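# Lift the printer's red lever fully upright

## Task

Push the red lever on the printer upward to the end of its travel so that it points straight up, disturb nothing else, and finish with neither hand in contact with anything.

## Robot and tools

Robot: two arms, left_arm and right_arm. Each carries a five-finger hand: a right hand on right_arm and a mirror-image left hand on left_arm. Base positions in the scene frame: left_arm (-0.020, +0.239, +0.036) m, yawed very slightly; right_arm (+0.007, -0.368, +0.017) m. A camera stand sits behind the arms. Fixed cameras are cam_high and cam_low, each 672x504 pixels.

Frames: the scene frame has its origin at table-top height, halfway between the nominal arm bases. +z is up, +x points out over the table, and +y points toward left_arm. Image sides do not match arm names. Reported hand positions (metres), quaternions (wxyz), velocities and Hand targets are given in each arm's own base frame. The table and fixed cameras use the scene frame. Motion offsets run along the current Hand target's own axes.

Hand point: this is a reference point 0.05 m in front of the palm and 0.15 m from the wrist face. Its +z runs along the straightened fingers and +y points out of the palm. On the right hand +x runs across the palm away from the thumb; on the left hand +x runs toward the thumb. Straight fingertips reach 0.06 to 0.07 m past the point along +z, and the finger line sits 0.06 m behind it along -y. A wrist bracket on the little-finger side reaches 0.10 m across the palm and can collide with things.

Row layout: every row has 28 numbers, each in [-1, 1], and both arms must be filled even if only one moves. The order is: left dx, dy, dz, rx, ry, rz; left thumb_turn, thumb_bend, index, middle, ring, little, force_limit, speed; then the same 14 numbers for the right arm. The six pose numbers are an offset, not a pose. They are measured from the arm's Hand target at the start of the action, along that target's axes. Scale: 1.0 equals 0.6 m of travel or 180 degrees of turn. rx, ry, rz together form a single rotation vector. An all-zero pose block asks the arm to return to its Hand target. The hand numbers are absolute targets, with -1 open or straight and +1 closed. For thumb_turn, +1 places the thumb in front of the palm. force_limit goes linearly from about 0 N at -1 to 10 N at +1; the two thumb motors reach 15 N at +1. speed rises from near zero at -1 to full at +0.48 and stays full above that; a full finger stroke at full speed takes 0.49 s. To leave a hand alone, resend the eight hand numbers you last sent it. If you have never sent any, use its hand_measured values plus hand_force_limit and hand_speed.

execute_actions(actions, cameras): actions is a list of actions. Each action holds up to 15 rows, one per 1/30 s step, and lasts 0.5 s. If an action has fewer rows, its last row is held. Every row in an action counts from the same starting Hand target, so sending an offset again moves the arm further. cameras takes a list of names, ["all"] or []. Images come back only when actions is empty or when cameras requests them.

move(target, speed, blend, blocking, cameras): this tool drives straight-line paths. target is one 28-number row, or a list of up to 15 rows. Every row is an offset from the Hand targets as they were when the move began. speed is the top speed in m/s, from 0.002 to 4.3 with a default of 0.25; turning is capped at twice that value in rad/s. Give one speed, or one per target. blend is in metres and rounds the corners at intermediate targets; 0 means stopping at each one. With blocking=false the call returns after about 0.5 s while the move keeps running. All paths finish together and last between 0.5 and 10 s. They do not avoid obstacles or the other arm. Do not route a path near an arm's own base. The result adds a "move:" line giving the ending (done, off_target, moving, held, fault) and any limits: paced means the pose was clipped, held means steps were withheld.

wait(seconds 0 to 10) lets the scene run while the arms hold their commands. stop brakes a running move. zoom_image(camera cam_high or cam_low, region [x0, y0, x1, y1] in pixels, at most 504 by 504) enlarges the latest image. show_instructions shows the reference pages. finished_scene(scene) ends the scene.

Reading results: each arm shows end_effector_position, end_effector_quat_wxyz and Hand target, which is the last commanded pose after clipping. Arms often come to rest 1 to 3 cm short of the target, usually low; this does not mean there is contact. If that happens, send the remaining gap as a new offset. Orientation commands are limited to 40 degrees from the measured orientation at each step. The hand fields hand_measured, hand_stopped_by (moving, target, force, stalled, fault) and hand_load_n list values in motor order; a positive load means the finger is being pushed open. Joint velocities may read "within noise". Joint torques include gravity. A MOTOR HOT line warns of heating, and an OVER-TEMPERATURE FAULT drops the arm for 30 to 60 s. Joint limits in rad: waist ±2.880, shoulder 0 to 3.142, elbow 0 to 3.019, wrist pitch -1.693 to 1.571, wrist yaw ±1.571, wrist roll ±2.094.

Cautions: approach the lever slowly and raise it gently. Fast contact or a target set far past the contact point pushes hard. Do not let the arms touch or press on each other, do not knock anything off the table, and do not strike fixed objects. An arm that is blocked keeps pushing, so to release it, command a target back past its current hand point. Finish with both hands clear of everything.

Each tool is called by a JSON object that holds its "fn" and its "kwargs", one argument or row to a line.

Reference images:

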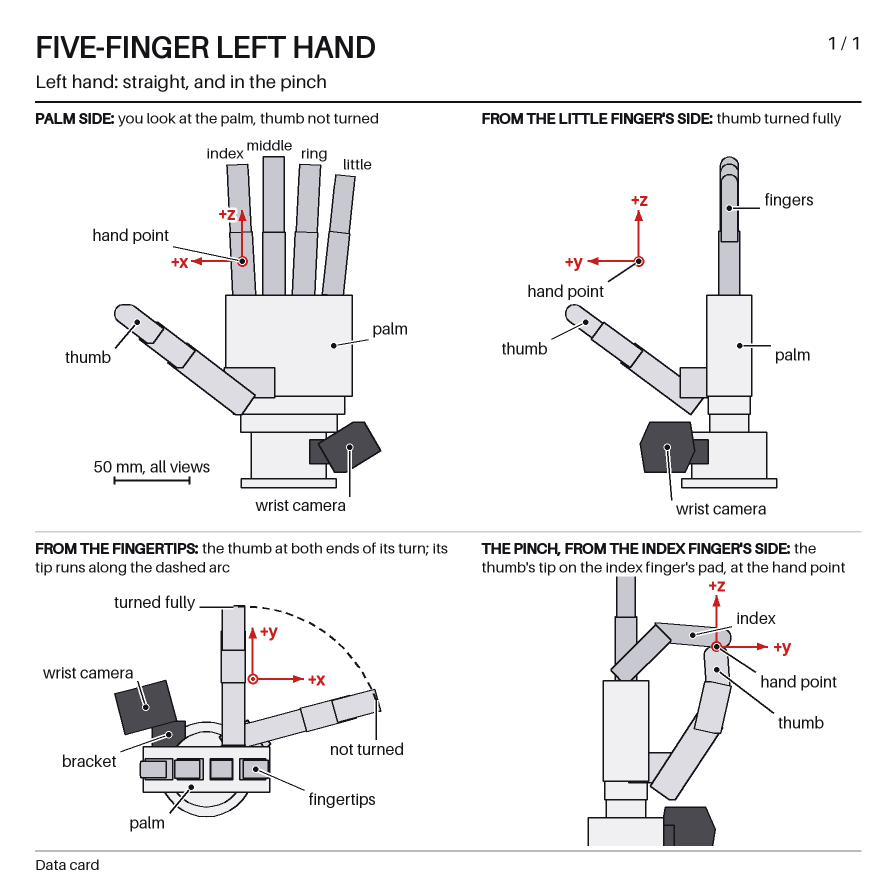

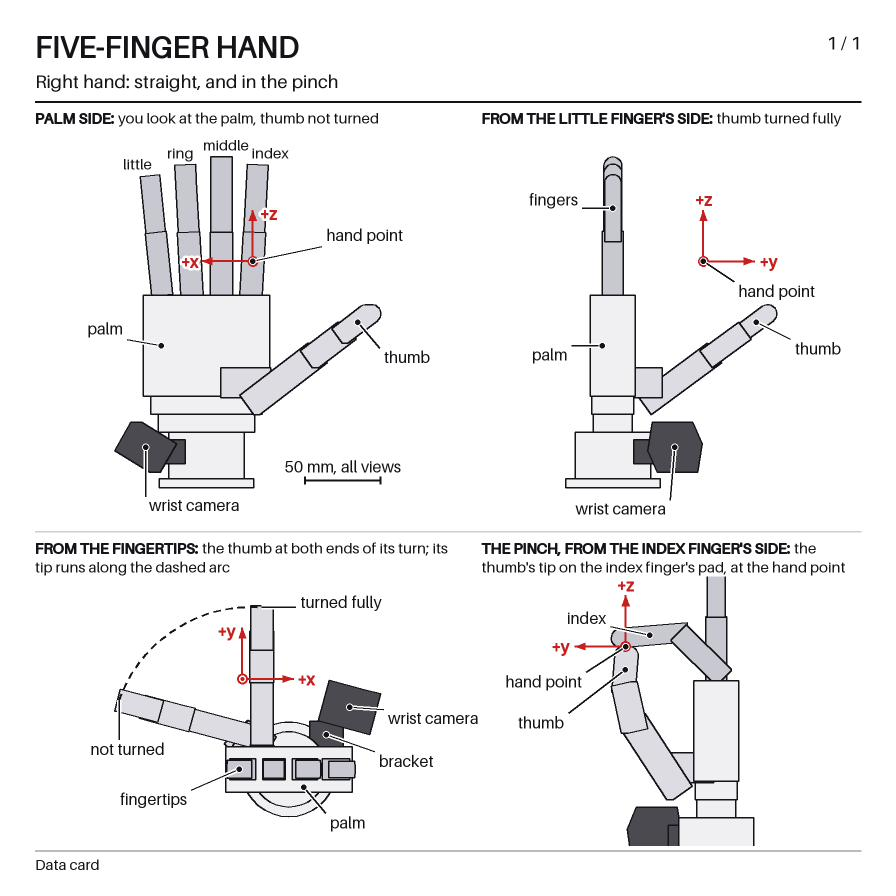

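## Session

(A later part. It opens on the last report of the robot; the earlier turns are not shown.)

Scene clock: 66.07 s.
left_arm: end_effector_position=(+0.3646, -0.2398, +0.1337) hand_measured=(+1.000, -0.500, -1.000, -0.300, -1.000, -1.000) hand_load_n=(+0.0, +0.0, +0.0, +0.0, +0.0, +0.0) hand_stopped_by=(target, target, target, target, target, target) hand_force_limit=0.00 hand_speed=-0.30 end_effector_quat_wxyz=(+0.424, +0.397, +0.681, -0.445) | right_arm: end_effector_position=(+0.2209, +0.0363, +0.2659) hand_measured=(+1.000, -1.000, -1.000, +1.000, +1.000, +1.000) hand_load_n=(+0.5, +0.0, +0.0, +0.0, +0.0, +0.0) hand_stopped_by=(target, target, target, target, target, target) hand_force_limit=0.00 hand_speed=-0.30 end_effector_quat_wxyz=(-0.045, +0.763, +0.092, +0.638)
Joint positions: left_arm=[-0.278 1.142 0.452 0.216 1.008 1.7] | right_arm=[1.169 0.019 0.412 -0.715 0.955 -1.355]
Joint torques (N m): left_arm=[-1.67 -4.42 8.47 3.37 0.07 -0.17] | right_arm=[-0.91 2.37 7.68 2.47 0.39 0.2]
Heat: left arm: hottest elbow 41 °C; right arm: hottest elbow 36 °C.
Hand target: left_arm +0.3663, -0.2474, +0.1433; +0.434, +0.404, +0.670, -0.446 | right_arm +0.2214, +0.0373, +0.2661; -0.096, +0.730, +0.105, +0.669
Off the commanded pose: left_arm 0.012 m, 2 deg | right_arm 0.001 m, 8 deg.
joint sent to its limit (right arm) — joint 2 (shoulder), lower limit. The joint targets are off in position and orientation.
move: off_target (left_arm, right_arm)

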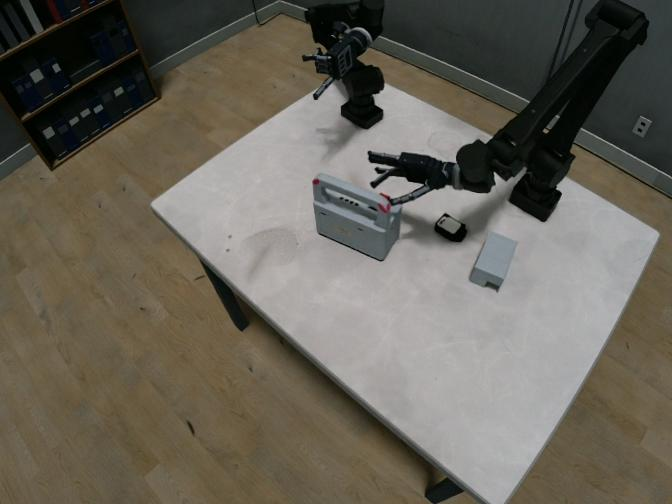

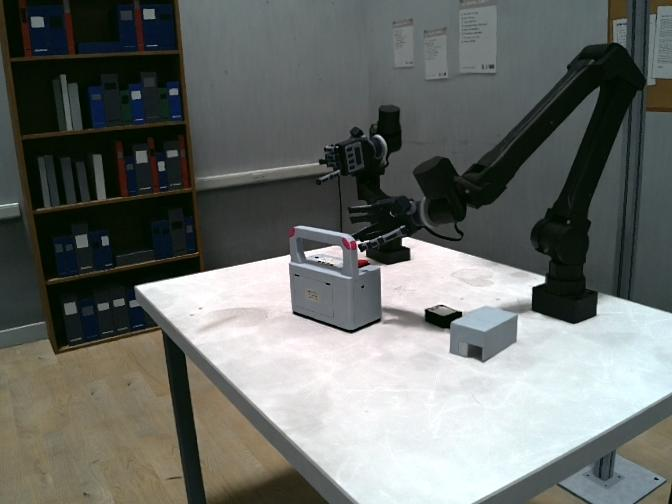

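{"fn": "move", "kwargs": {
  "target": [0.0657,0,0.0355,0,0,0, 1, -0.5, -1, -0.3, -1, -1, 0, -0.3, 0,0,0,0,0,0, 1, -1, -1, 1, 1, 1, 0, -0.3],
  "speed": 0.1,
  "cameras": ["all"]
}}

{"fn": "zoom_image", "kwargs": {
  "camera": "cam_high",
  "region": [350, 160, 420, 230]
}}

{"fn": "zoom_image", "kwargs": {
  "camera": "cam_low",
  "region": [330, 220, 400, 290]
}}

Scene clock: 67.97 s.
left_arm: end_effector_position=(+0.3583, -0.2548, +0.0936) hand_measured=(+1.000, -0.500, -1.000, -0.300, -1.000, -1.000) hand_load_n=(+0.0, +0.0, +0.0, +0.0, +0.0, +0.0) hand_stopped_by=(target, target, target, target, target, target) hand_force_limit=0.00 hand_speed=-0.30 end_effector_quat_wxyz=(+0.426, +0.399, +0.680, -0.444) | right_arm: end_effector_position=(+0.2209, +0.0363, +0.2659) hand_measured=(+1.000, -1.000, -1.000, +1.000, +1.000, +1.000) hand_load_n=(+0.0, +0.0, +0.0, +0.0, +0.0, +0.0) hand_stopped_by=(target, target, target, target, target, target) hand_force_limit=0.00 hand_speed=-0.30 end_effector_quat_wxyz=(-0.045, +0.763, +0.092, +0.638)
Joint positions: left_arm=[-0.334 1.273 0.389 0.446 0.957 1.661] | right_arm=[1.169 0.019 0.412 -0.715 0.955 -1.355]
Joint torques (N m): left_arm=[-1.38 -4.95 7.1 3.38 0.02 -0.17] | right_arm=[-0.91 2.37 7.66 2.47 0.4 0.2]
Heat: left arm: hottest elbow 41 °C; right arm: hottest elbow 36 °C.
Hand target: left_arm +0.3593, -0.2615, +0.1014; +0.434, +0.404, +0.670, -0.446 | right_arm +0.2214, +0.0373, +0.2661; -0.096, +0.730, +0.105, +0.669
Off the commanded pose: left_arm 0.010 m, 2 deg | right_arm 0.001 m, 8 deg.
joint sent to its limit (right arm) — joint 2 (shoulder), lower limit. The joint targets are off in position and orientation.
move: off_target (right_arm)

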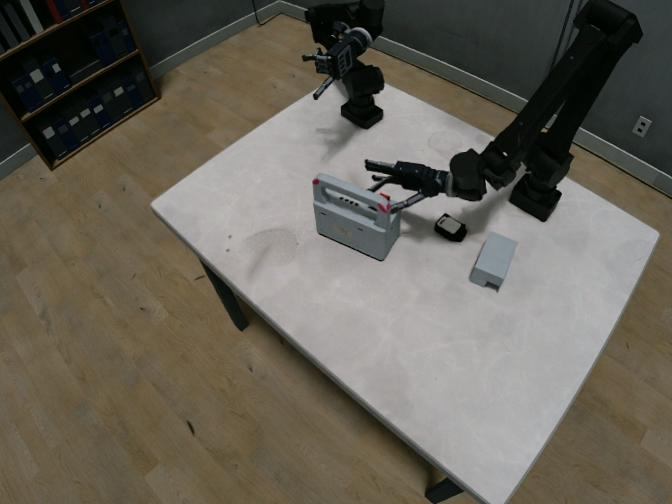

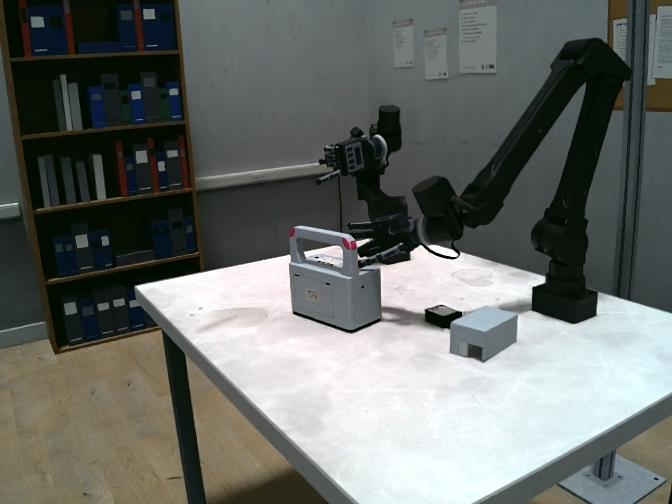

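Scaled by 7.200 from the camera's 672x504 image, which has a finer 960x720 frame.

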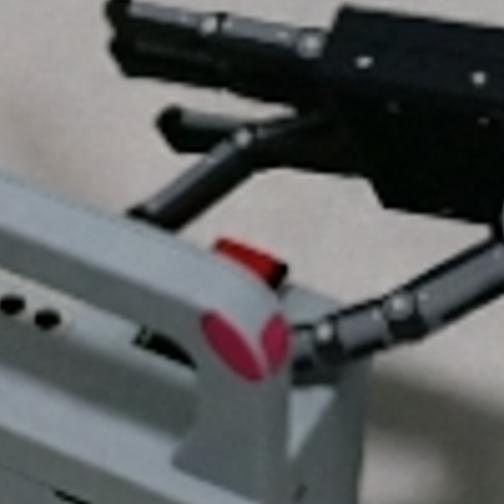

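Scaled by 7.200 from the camera's 672x504 image, which has a finer 960x720 frame.

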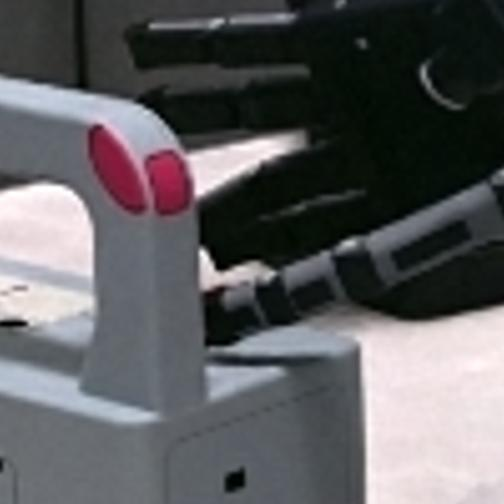

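{"fn": "move", "kwargs": {
  "target": [0.013,0,0.003,0,0,0, 1, -0.2, -1, -0.1, -1, -1, -0.6, -0.8, 0,0,0,0,0,0, 1, -1, -1, 1, 1, 1, 0, -0.3],
  "speed": 0.1,
  "cameras": ["all"]
}}

{"fn": "zoom_image", "kwargs": {
  "camera": "cam_high",
  "region": [350, 160, 420, 230]
}}

{"fn": "zoom_image", "kwargs": {
  "camera": "cam_low",
  "region": [330, 220, 400, 290]
}}

Scene clock: 70.07 s.
left_arm: end_effector_position=(+0.3581, -0.2542, +0.0891) hand_measured=(+1.000, -0.200, -1.000, -0.100, -1.000, -1.000) hand_load_n=(+0.0, +0.0, +0.0, +0.0, +0.0, +0.0) hand_stopped_by=(target, target, target, target, target, target) hand_force_limit=-0.60 hand_speed=-0.80 end_effector_quat_wxyz=(+0.429, +0.399, +0.679, -0.442) | right_arm: end_effector_position=(+0.2209, +0.0363, +0.2659) hand_measured=(+1.000, -1.000, -1.000, +1.000, +1.000, +1.000) hand_load_n=(+0.5, +0.0, +0.0, +0.0, +0.0, +0.0) hand_stopped_by=(target, target, target, target, target, target) hand_force_limit=0.00 hand_speed=-0.30 end_effector_quat_wxyz=(-0.045, +0.763, +0.092, +0.638)
Joint positions: left_arm=[-0.334 1.291 0.378 0.484 0.954 1.658] | right_arm=[1.169 0.019 0.412 -0.715 0.955 -1.355]
Joint torques (N m): left_arm=[-1.49 -4.78 6.75 3.41 0.04 -0.19] | right_arm=[-0.91 2.37 7.66 2.47 0.39 0.2]
Heat: left arm: hottest elbow 40 °C; right arm: hottest elbow 36 °C.
Hand target: left_arm +0.3574, -0.2620, +0.0936; +0.434, +0.404, +0.670, -0.446 | right_arm +0.2214, +0.0373, +0.2661; -0.096, +0.730, +0.105, +0.669
Off the commanded pose: left_arm 0.009 m, 1 deg | right_arm 0.001 m, 8 deg.
joint sent to its limit (right arm) — joint 2 (shoulder), lower limit. The joint targets are off in position and orientation.
move: off_target (right_arm)

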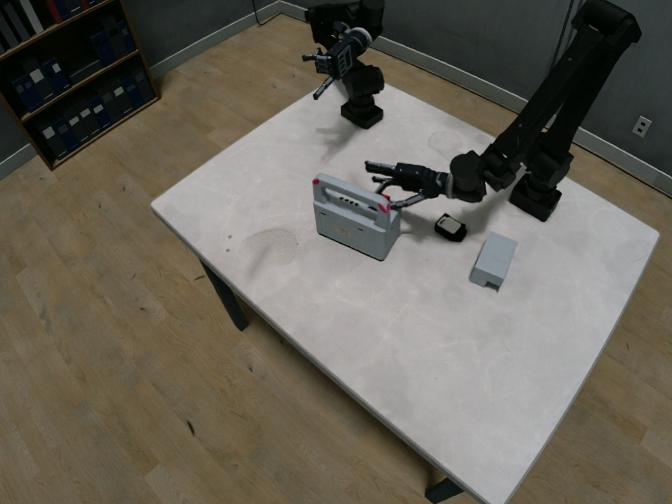

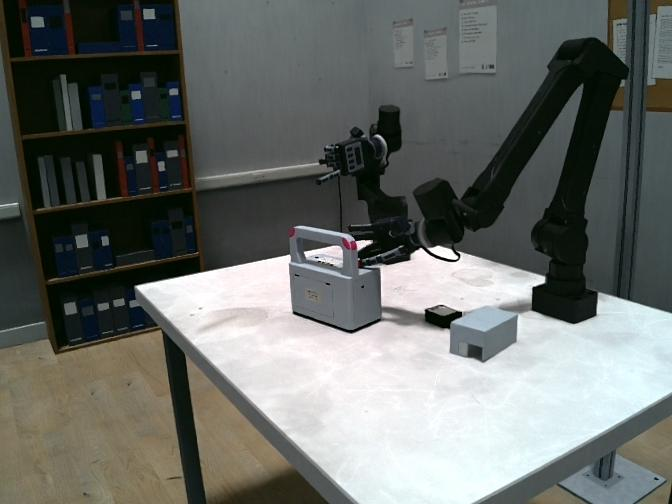

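Scaled by 7.200 from the camera's 672x504 image, which has a finer 960x720 frame.

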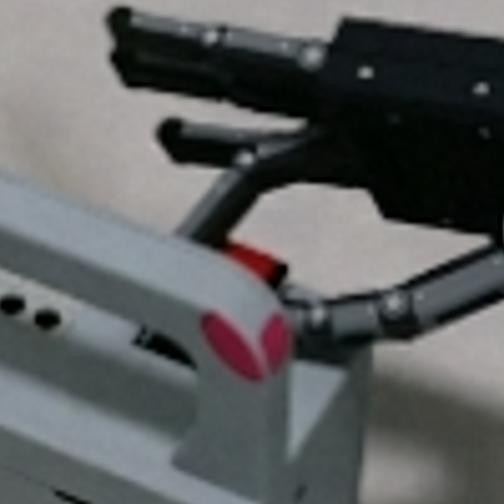

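Scaled by 7.200 from the camera's 672x504 image, which has a finer 960x720 frame.

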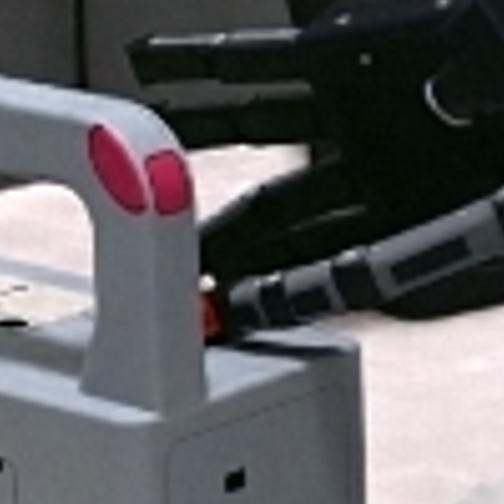

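{"fn": "move", "kwargs": {
  "target": [0,0,0,0,0,0, 1, 0.3, -1, 0.3, -1, -1, -0.6, -0.94, 0,0,0,0,0,0, 1, -1, -1, 1, 1, 1, 0, -0.3],
  "speed": 0.1,
  "cameras": ["all"]
}}

{"fn": "zoom_image", "kwargs": {
  "camera": "cam_high",
  "region": [350, 160, 420, 230]
}}

{"fn": "zoom_image", "kwargs": {
  "camera": "cam_low",
  "region": [330, 220, 400, 290]
}}

Scene clock: 72.87 s.
left_arm: end_effector_position=(+0.3581, -0.2542, +0.0891) hand_measured=(+1.000, -0.028, -1.000, +0.226, -1.000, -1.000) hand_load_n=(+0.5, +3.5, +0.0, +4.0, -0.5, +0.0) hand_stopped_by=(target, force, target, force, target, target) hand_force_limit=-0.60 hand_speed=-0.94 end_effector_quat_wxyz=(+0.429, +0.399, +0.679, -0.442) | right_arm: end_effector_position=(+0.2209, +0.0363, +0.2659) hand_measured=(+1.000, -1.000, -1.000, +1.000, +1.000, +1.000) hand_load_n=(+0.5, +0.0, +0.0, +0.0, +0.0, +0.0) hand_stopped_by=(target, target, target, target, target, target) hand_force_limit=0.00 hand_speed=-0.30 end_effector_quat_wxyz=(-0.045, +0.763, +0.092, +0.638)
Joint positions: left_arm=[-0.334 1.291 0.378 0.484 0.954 1.658] | right_arm=[1.169 0.019 0.412 -0.715 0.955 -1.355]
Joint torques (N m): left_arm=[-1.73 -4.31 6.72 3.41 0.03 -0.18] | right_arm=[-0.91 2.37 7.68 2.47 0.39 0.2]
Heat: left arm: hottest elbow 40 °C; right arm: hottest elbow 36 °C.
Hand target: left_arm +0.3574, -0.2620, +0.0936; +0.434, +0.404, +0.670, -0.446 | right_arm +0.2214, +0.0373, +0.2661; -0.096, +0.730, +0.105, +0.669
Off the commanded pose: left_arm 0.009 m, 1 deg | right_arm 0.001 m, 8 deg.
joint sent to its limit (right arm) — joint 2 (shoulder), lower limit. The joint targets are off in position and orientation.
move: off_target (right_arm)

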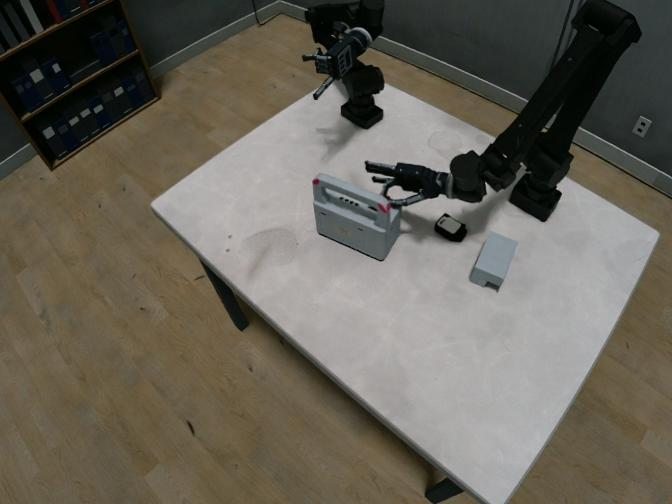

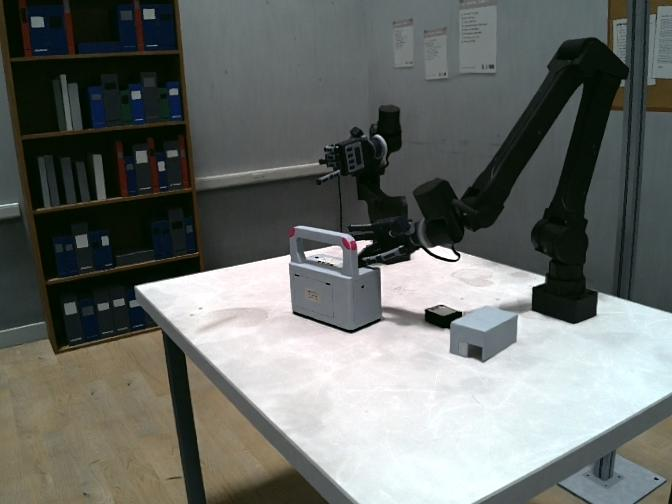

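Scaled by 7.200 from the camera's 672x504 image, which has a finer 960x720 frame.

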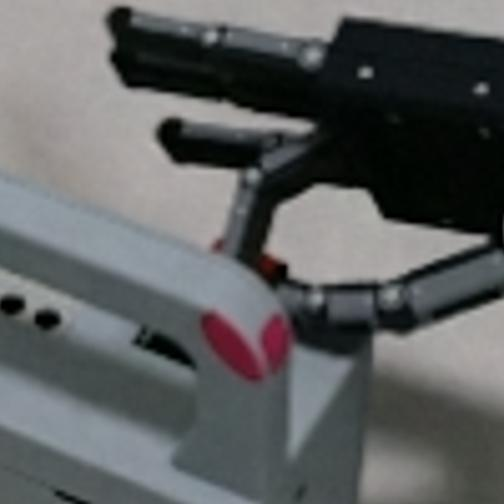

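Scaled by 7.200 from the camera's 672x504 image, which has a finer 960x720 frame.

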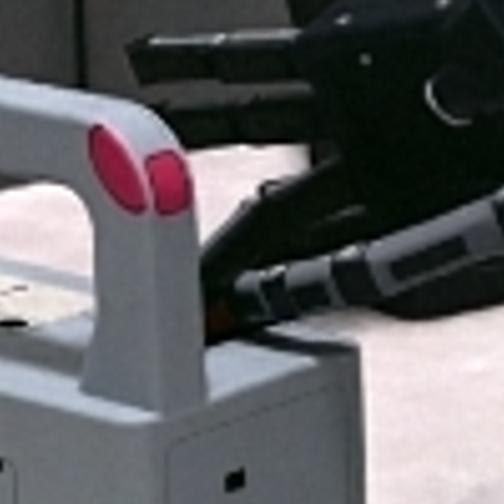

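{"fn": "zoom_image", "kwargs": {
  "camera": "cam_high",
  "region": [370, 175, 410, 215]
}}

{"fn": "move", "kwargs": {
  "target": [-0.033,0,-0.008,0,0,0, 1, 0.3, -1, 0.3, -1, -1, -0.6, -0.94, 0,0,0,0,0,0, 1, -1, -1, 1, 1, 1, 0, -0.3],
  "speed": 0.05,
  "cameras": ["all"]
}}

{"fn": "zoom_image", "kwargs": {
  "camera": "cam_high",
  "region": [350, 160, 420, 230]
}}

{"fn": "zoom_image", "kwargs": {
  "camera": "cam_low",
  "region": [330, 220, 400, 290]
}}

Scaled by 12.600 from the camera's 672x504 image, which has a finer 960x720 frame.

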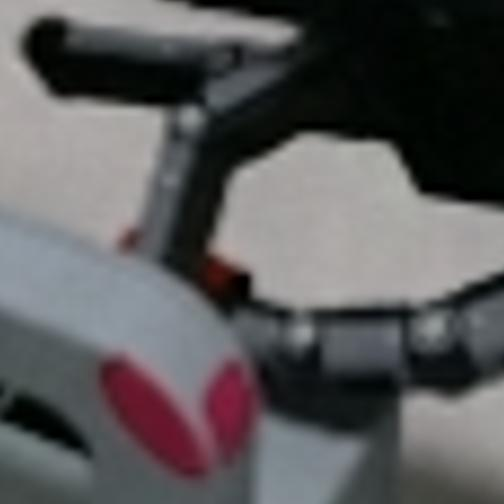

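Scene clock: 74.30 s.
left_arm: end_effector_position=(+0.3537, -0.2527, +0.0967) hand_measured=(+1.000, -0.028, -1.000, +0.226, -1.000, -1.000) hand_load_n=(+0.5, +3.5, +0.0, +3.5, +0.0, +0.0) hand_stopped_by=(target, force, target, force, target, target) hand_force_limit=-0.60 hand_speed=-0.94 end_effector_quat_wxyz=(+0.427, +0.398, +0.681, -0.443) | right_arm: end_effector_position=(+0.2209, +0.0363, +0.2659) hand_measured=(+1.000, -1.000, -1.000, +1.000, +1.000, +1.000) hand_load_n=(+0.0, +0.0, +0.0, +0.0, +0.0, +0.0) hand_stopped_by=(target, target, target, target, target, target) hand_force_limit=0.00 hand_speed=-0.30 end_effector_quat_wxyz=(-0.045, +0.763, +0.092, +0.638)
Joint positions: left_arm=[-0.334 1.245 0.378 0.432 0.954 1.658] | right_arm=[1.169 0.019 0.412 -0.715 0.955 -1.355]
Joint torques (N m): left_arm=[-0.56 -5.3 9.59 1.48 0.39 -0.13] | right_arm=[-0.91 2.37 7.66 2.47 0.39 0.2]
Heat: left arm: hottest elbow 40 °C; right arm: hottest elbow 36 °C.
Hand target: left_arm +0.3622, -0.2606, +0.1134; +0.434, +0.404, +0.670, -0.446 | right_arm +0.2214, +0.0373, +0.2661; -0.096, +0.730, +0.105, +0.669
Off the commanded pose: left_arm 0.020 m, 2 deg | right_arm 0.001 m, 8 deg.
joint sent to its limit (right arm) — joint 2 (shoulder), lower limit. The joint targets are off in position and orientation.
move: off_target (left_arm, right_arm)

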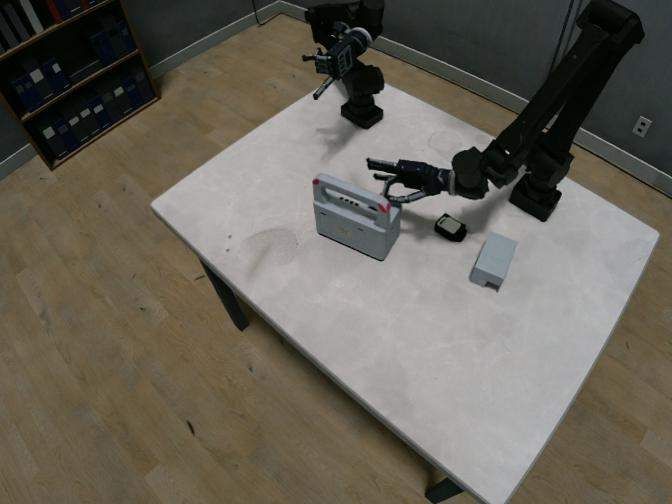

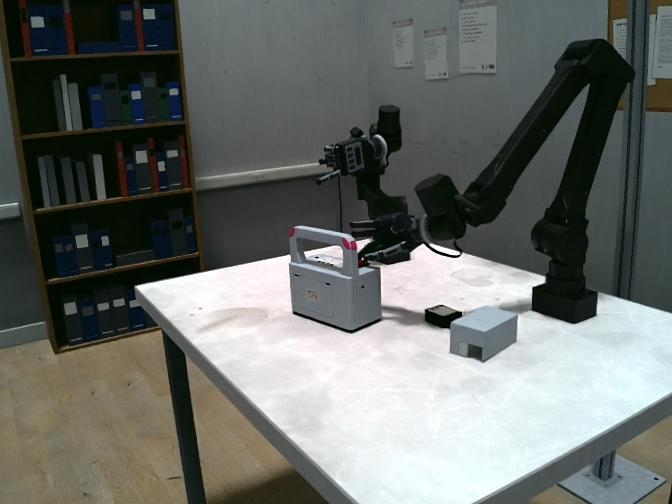

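Scaled by 7.200 from the camera's 672x504 image, which has a finer 960x720 frame.

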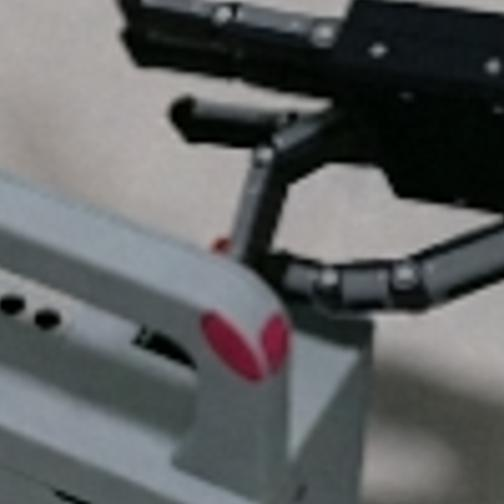

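Scaled by 7.200 from the camera's 672x504 image, which has a finer 960x720 frame.

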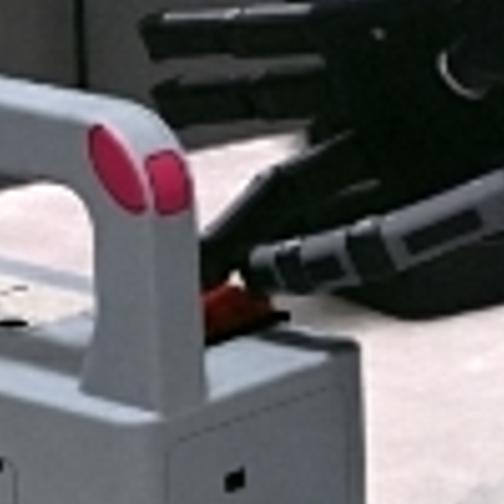

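{"fn": "move", "kwargs": {
  "target": [
    [-0.0125,-0.0033,-0.003,0,0,0, 1, -0.25, -1, -0.3, -1, -1, -0.6, -0.6, 0,0,0,0,0,0, 1, -1, -1, 1, 1, 1, 0, -0.3],
    [-0.008,0.0207,-0.0048,0,0,0, 1, -0.25, -1, -0.3, -1, -1, -0.6, -0.6, 0,0,0,0,0,0, 1, -1, -1, 1, 1, 1, 0, -0.3],
    [0.0313,0.0308,0.0047,0,0,0, 1, -0.25, -1, -0.3, -1, -1, -0.6, -0.6, 0,0,0,0,0,0, 1, -1, -1, 1, 1, 1, 0, -0.3]
  ],
  "speed": 0.08,
  "cameras": ["all"]
}}

{"fn": "zoom_image", "kwargs": {
  "camera": "cam_high",
  "region": [350, 160, 420, 230]
}}

{"fn": "zoom_image", "kwargs": {
  "camera": "cam_low",
  "region": [330, 220, 400, 290]
}}

Scene clock: 78.70 s.
left_arm: end_effector_position=(+0.3589, -0.2584, +0.0857) hand_measured=(+1.000, -0.250, -1.000, -0.300, -1.000, -1.000) hand_load_n=(-2.0, -2.0, +0.0, +0.0, +0.0, +0.0) hand_stopped_by=(target, target, target, target, target, target) hand_force_limit=-0.60 hand_speed=-0.60 end_effector_quat_wxyz=(+0.420, +0.407, +0.672, -0.455) | right_arm: end_effector_position=(+0.2209, +0.0363, +0.2659) hand_measured=(+1.000, -1.000, -1.000, +1.000, +1.000, +1.000) hand_load_n=(+0.5, +0.0, +0.0, +0.0, +0.0, +0.0) hand_stopped_by=(target, target, target, target, target, target) hand_force_limit=0.00 hand_speed=-0.30 end_effector_quat_wxyz=(-0.045, +0.763, +0.092, +0.638)
Joint positions: left_arm=[-0.327 1.325 0.395 0.483 0.998 1.673] | right_arm=[1.169 0.019 0.412 -0.715 0.955 -1.355]
Joint torques (N m): left_arm=[0.67 -3.6 7.99 2.96 0.11 0.02] | right_arm=[-0.85 2.43 7.68 2.47 0.39 0.2]
Heat: left arm: hottest elbow 40 °C; right arm: hottest elbow 36 °C.
Hand target: left_arm +0.3744, -0.2552, +0.0905; +0.434, +0.404, +0.670, -0.446 | right_arm +0.2214, +0.0373, +0.2661; -0.096, +0.730, +0.105, +0.669
Off the commanded pose: left_arm 0.017 m, 2 deg | right_arm 0.001 m, 8 deg.
joint sent to its limit (right arm) — joint 2 (shoulder), lower limit. The joint targets are off in position and orientation.
move: off_target (left_arm, right_arm)

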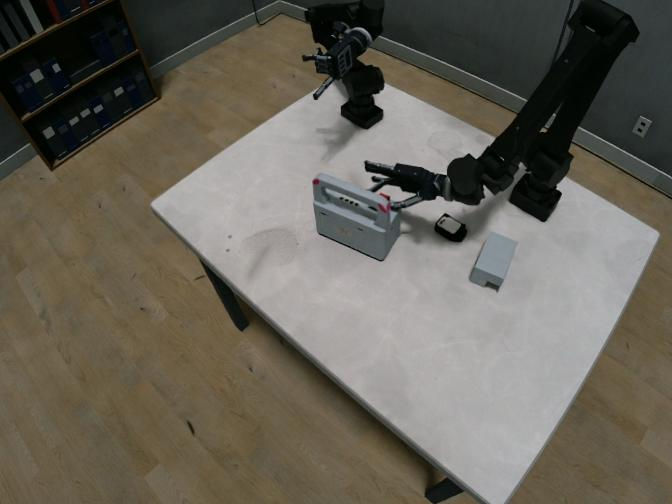

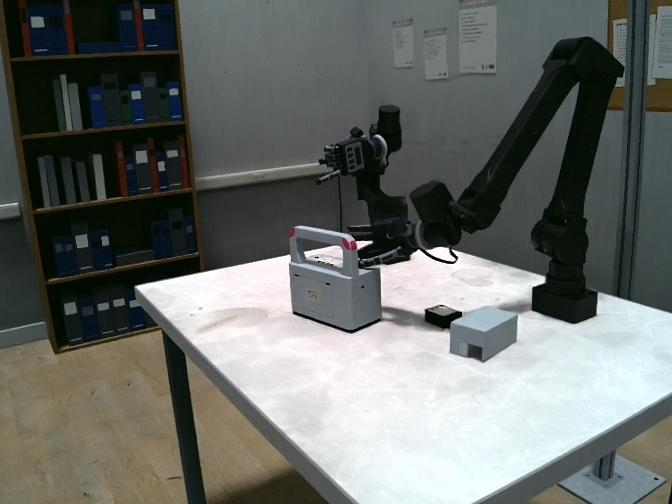

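Scaled by 7.200 from the camera's 672x504 image, which has a finer 960x720 frame.

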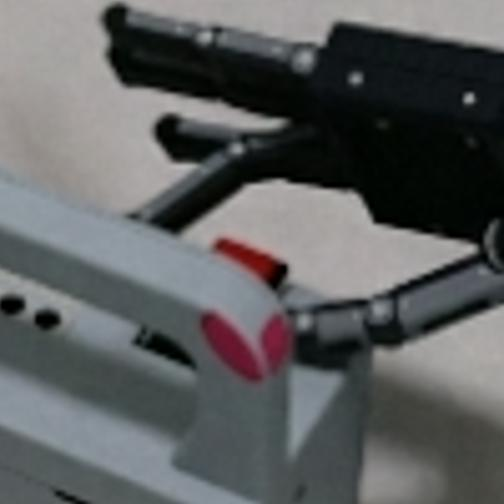

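Scaled by 7.200 from the camera's 672x504 image, which has a finer 960x720 frame.

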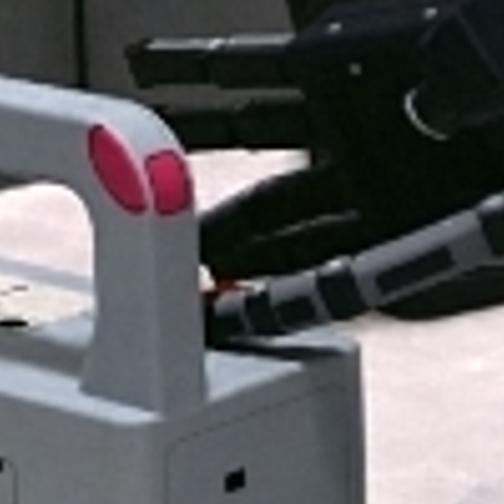

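{"fn": "move", "kwargs": {
  "target": [-0.0313,-0.0082,-0.0075,0,0,0, 1, -0.25, -1, -0.3, -1, -1, -0.6, -0.6, 0,0,0,0,0,0, 1, -1, -1, 1, 1, 1, 0, -0.3],
  "speed": 0.08
}}

Scene clock: 80.03 s.
left_arm: end_effector_position=(+0.3545, -0.2564, +0.0910) hand_measured=(+1.000, -0.250, -1.000, -0.300, -1.000, -1.000) hand_load_n=(+0.0, +0.0, +0.0, +0.0, +0.0, +0.0) hand_stopped_by=(target, target, target, target, target, target) hand_force_limit=-0.60 hand_speed=-0.60 end_effector_quat_wxyz=(+0.414, +0.402, +0.678, -0.455) | right_arm: end_effector_position=(+0.2209, +0.0363, +0.2659) hand_measured=(+1.000, -1.000, -1.000, +1.000, +1.000, +1.000) hand_load_n=(+0.0, +0.5, +0.0, +0.0, +0.0, +0.0) hand_stopped_by=(target, target, target, target, target, target) hand_force_limit=0.00 hand_speed=-0.30 end_effector_quat_wxyz=(-0.045, +0.763, +0.092, +0.638)
Joint positions: left_arm=[-0.328 1.282 0.395 0.427 0.991 1.664] | right_arm=[1.169 0.019 0.412 -0.715 0.955 -1.355]
Joint torques (N m): left_arm=[0.67 -5.71 9.94 1.42 0.11 0.01] | right_arm=[-0.91 2.37 7.68 2.47 0.4 0.2]
Heat: left arm: hottest elbow 39 °C; right arm: hottest elbow 36 °C.
Hand target: left_arm +0.3744, -0.2552, +0.1104; +0.434, +0.404, +0.670, -0.446 | right_arm +0.2214, +0.0373, +0.2661; -0.096, +0.730, +0.105, +0.669
Off the commanded pose: left_arm 0.028 m, 3 deg | right_arm 0.001 m, 8 deg.
joint sent to its limit (right arm) — joint 2 (shoulder), lower limit. The joint targets are off in position and orientation.
move: off_target (left_arm, right_arm)

{"fn": "move", "kwargs": {
  "target": [-0.0076,0.029,0,0,0,0, 1, -0.25, -1, -0.3, -1, -1, -0.6, -0.6, 0,0,0,0,0,0, 1, -1, -1, 1, 1, 1, 0, -0.3],
  "speed": 0.08
}}

Scene clock: 81.30 s.
left_arm: end_effector_position=(+0.3722, -0.2516, +0.0946) hand_measured=(+1.000, -0.250, -1.000, -0.300, -1.000, -1.000) hand_load_n=(+0.0, +0.0, +0.0, +0.0, -0.5, +0.0) hand_stopped_by=(target, target, target, target, target, target) hand_force_limit=-0.60 hand_speed=-0.60 end_effector_quat_wxyz=(+0.418, +0.398, +0.680, -0.453) | right_arm: end_effector_position=(+0.2209, +0.0363, +0.2659) hand_measured=(+1.000, -1.000, -1.000, +1.000, +1.000, +1.000) hand_load_n=(+0.0, +0.0, +0.0, +0.0, +0.0, +0.0) hand_stopped_by=(target, target, target, target, target, target) hand_force_limit=0.00 hand_speed=-0.30 end_effector_quat_wxyz=(-0.045, +0.763, +0.092, +0.638)
Joint positions: left_arm=[-0.299 1.31 0.434 0.409 1.006 1.677] | right_arm=[1.169 0.019 0.412 -0.715 0.955 -1.355]
Joint torques (N m): left_arm=[0.79 -5.01 10.3 1.33 0.5 0.13] | right_arm=[-0.91 2.37 7.68 2.45 0.39 0.2]
Heat: left arm: hottest elbow 39 °C; right arm: hottest elbow 36 °C.
Hand target: left_arm +0.3919, -0.2512, +0.1104; +0.434, +0.404, +0.670, -0.446 | right_arm +0.2214, +0.0373, +0.2661; -0.096, +0.730, +0.105, +0.669
Off the commanded pose: left_arm 0.025 m, 2 deg | right_arm 0.001 m, 8 deg.
joint sent to its limit (right arm) — joint 2 (shoulder), lower limit. The joint targets are off in position and orientation.
move: off_target (left_arm, right_arm)

{"fn": "move", "kwargs": {
  "target": [0.0204,0.0053,0.0049,0,0,0, 1, -0.25, -1, -0.3, -1, -1, -0.6, -0.6, 0,0,0,0,0,0, 1, -1, -1, 1, 1, 1, 0, -0.3],
  "speed": 0.06,
  "cameras": ["all"]
}}

{"fn": "zoom_image", "kwargs": {
  "camera": "cam_high",
  "region": [350, 160, 420, 230]
}}

{"fn": "zoom_image", "kwargs": {
  "camera": "cam_low",
  "region": [330, 220, 400, 290]
}}

Scene clock: 82.50 s.
left_arm: end_effector_position=(+0.3730, -0.2522, +0.0865) hand_measured=(+1.000, -0.250, -1.000, -0.300, -1.000, -1.000) hand_load_n=(-1.5, -1.5, +0.0, +0.0, +0.0, +0.0) hand_stopped_by=(target, target, target, target, target, target) hand_force_limit=-0.60 hand_speed=-0.60 end_effector_quat_wxyz=(+0.415, +0.402, +0.679, -0.453) | right_arm: end_effector_position=(+0.2209, +0.0363, +0.2659) hand_measured=(+1.000, -1.000, -1.000, +1.000, +1.000, +1.000) hand_load_n=(+0.5, +0.0, +0.0, +0.0, +0.0, -0.5) hand_stopped_by=(target, target, target, target, target, target) hand_force_limit=0.00 hand_speed=-0.30 end_effector_quat_wxyz=(-0.045, +0.763, +0.092, +0.638)
Joint positions: left_arm=[-0.297 1.34 0.434 0.426 1.014 1.692] | right_arm=[1.169 0.019 0.412 -0.715 0.955 -1.355]
Joint torques (N m): left_arm=[0.56 -4.37 9.03 3 0.22 0.05] | right_arm=[-0.91 2.43 7.68 2.45 0.39 0.2]
Heat: left arm: hottest elbow 39 °C; right arm: hottest elbow 36 °C.
Hand target: left_arm +0.3919, -0.2512, +0.0974; +0.434, +0.404, +0.670, -0.446 | right_arm +0.2214, +0.0373, +0.2661; -0.096, +0.730, +0.105, +0.669
Off the commanded pose: left_arm 0.022 m, 3 deg | right_arm 0.001 m, 8 deg.
joint sent to its limit (right arm) — joint 2 (shoulder), lower limit. The joint targets are off in position and orientation.
move: off_target (left_arm, right_arm)

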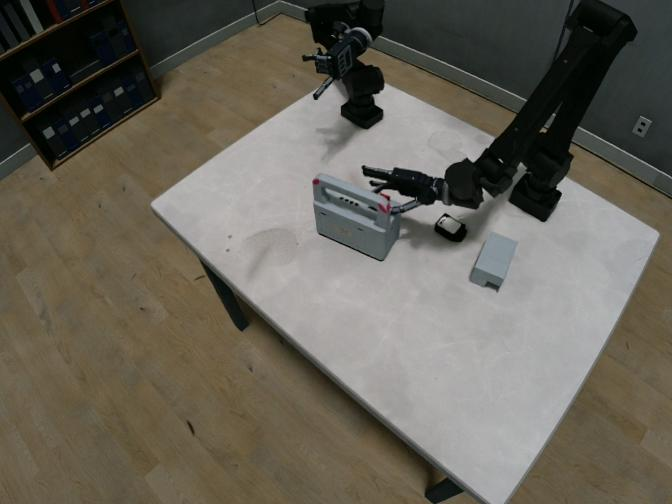

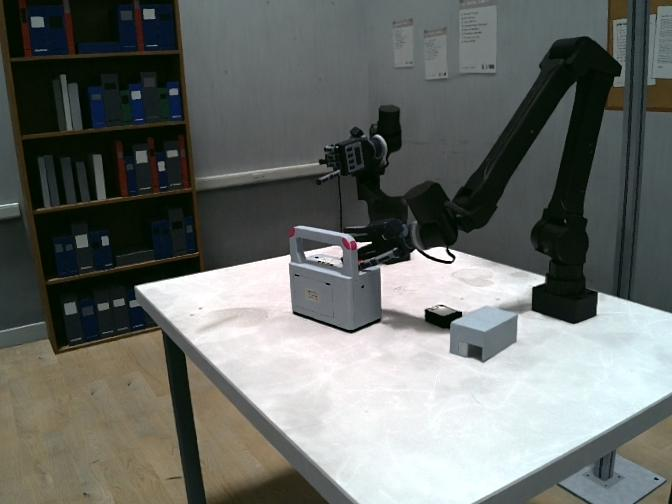

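Scaled by 7.200 from the camera's 672x504 image, which has a finer 960x720 frame.

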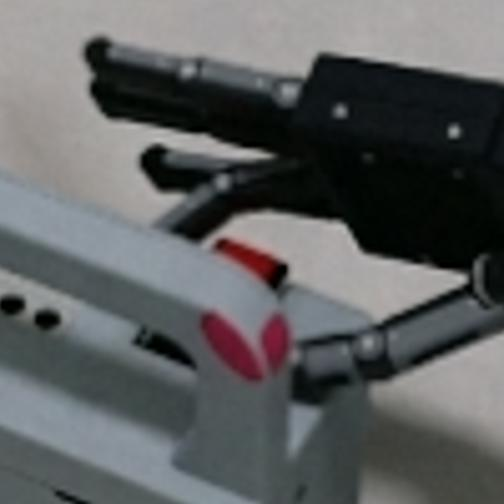

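Scaled by 7.200 from the camera's 672x504 image, which has a finer 960x720 frame.

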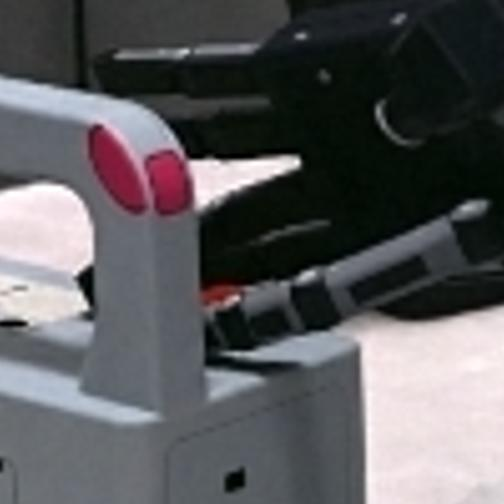

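{"fn": "move", "kwargs": {
  "target": [0,0,0,0,0,0, 1, 0.2, -1, 0.3, -1, -1, -0.6, -0.94, 0,0,0,0,0,0, 1, -1, -1, 1, 1, 1, 0, -0.3],
  "speed": 0.06,
  "cameras": ["all"]
}}

{"fn": "zoom_image", "kwargs": {
  "camera": "cam_high",
  "region": [350, 160, 420, 230]
}}

{"fn": "zoom_image", "kwargs": {
  "camera": "cam_low",
  "region": [330, 220, 400, 290]
}}

Scene clock: 86.33 s.
left_arm: end_effector_position=(+0.3754, -0.2488, +0.0836) hand_measured=(+1.000, +0.022, -1.000, +0.218, -1.000, -1.000) hand_load_n=(+0.0, +3.0, +0.0, +2.5, +0.0, +0.0) hand_stopped_by=(target, force, target, force, target, target) hand_force_limit=-0.60 hand_speed=-0.94 end_effector_quat_wxyz=(+0.415, +0.397, +0.682, -0.452) | right_arm: end_effector_position=(+0.2209, +0.0363, +0.2659) hand_measured=(+1.000, -1.000, -1.000, +1.000, +1.000, +1.000) hand_load_n=(+0.0, +0.0, +0.0, +0.0, +0.0, +0.0) hand_stopped_by=(target, target, target, target, target, target) hand_force_limit=0.00 hand_speed=-0.30 end_effector_quat_wxyz=(-0.045, +0.763, +0.092, +0.638)
Joint positions: left_arm=[-0.288 1.35 0.434 0.431 1.014 1.69] | right_arm=[1.169 0.019 0.412 -0.715 0.955 -1.355]
Joint torques (N m): left_arm=[0.38 -4.95 8.87 2.93 0.22 0.03] | right_arm=[-0.91 2.37 7.66 2.47 0.4 0.2]
Heat: left arm: hottest elbow 39 °C; right arm: hottest elbow 36 °C.
Hand target: left_arm +0.3919, -0.2512, +0.0974; +0.434, +0.404, +0.670, -0.446 | right_arm +0.2214, +0.0373, +0.2661; -0.096, +0.730, +0.105, +0.669
Off the commanded pose: left_arm 0.022 m, 3 deg | right_arm 0.001 m, 8 deg.
joint sent to its limit (right arm) — joint 2 (shoulder), lower limit. The joint targets are off in position and orientation.
move: off_target (left_arm, right_arm)

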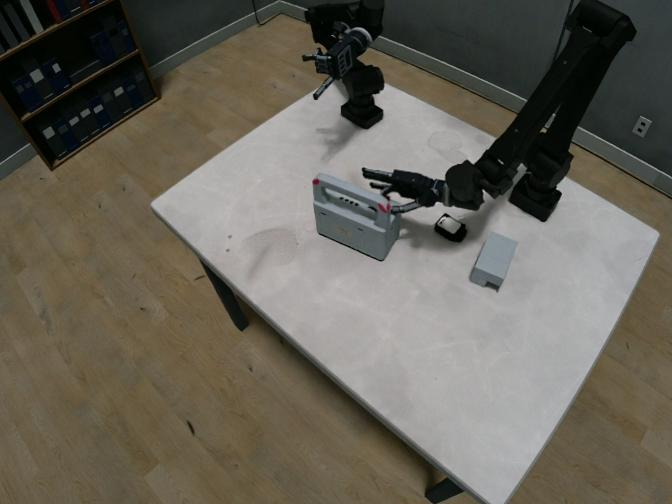

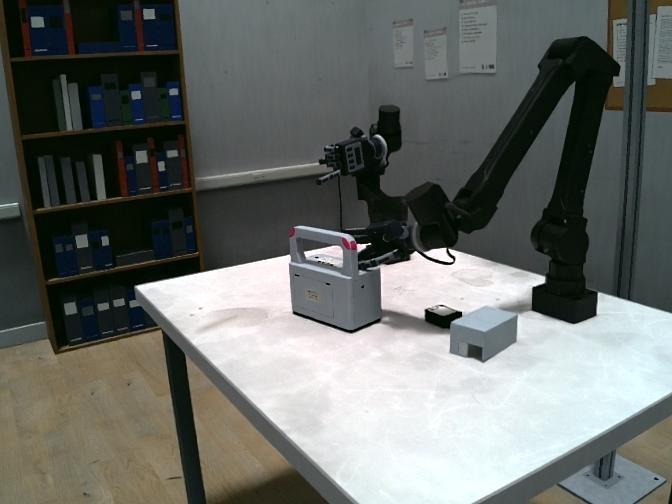

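Scaled by 7.200 from the camera's 672x504 image, which has a finer 960x720 frame.

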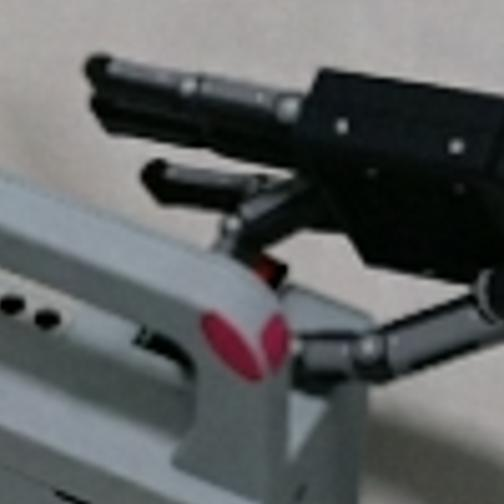

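Scaled by 7.200 from the camera's 672x504 image, which has a finer 960x720 frame.

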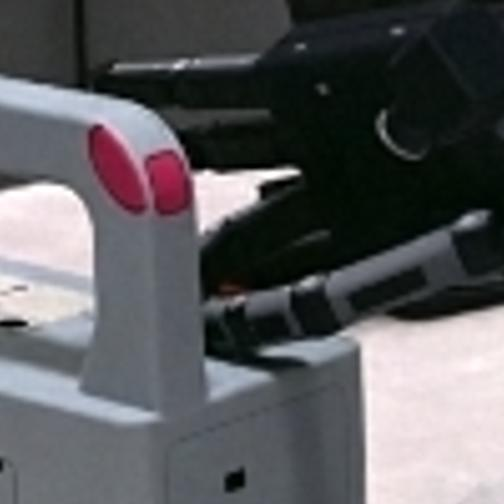

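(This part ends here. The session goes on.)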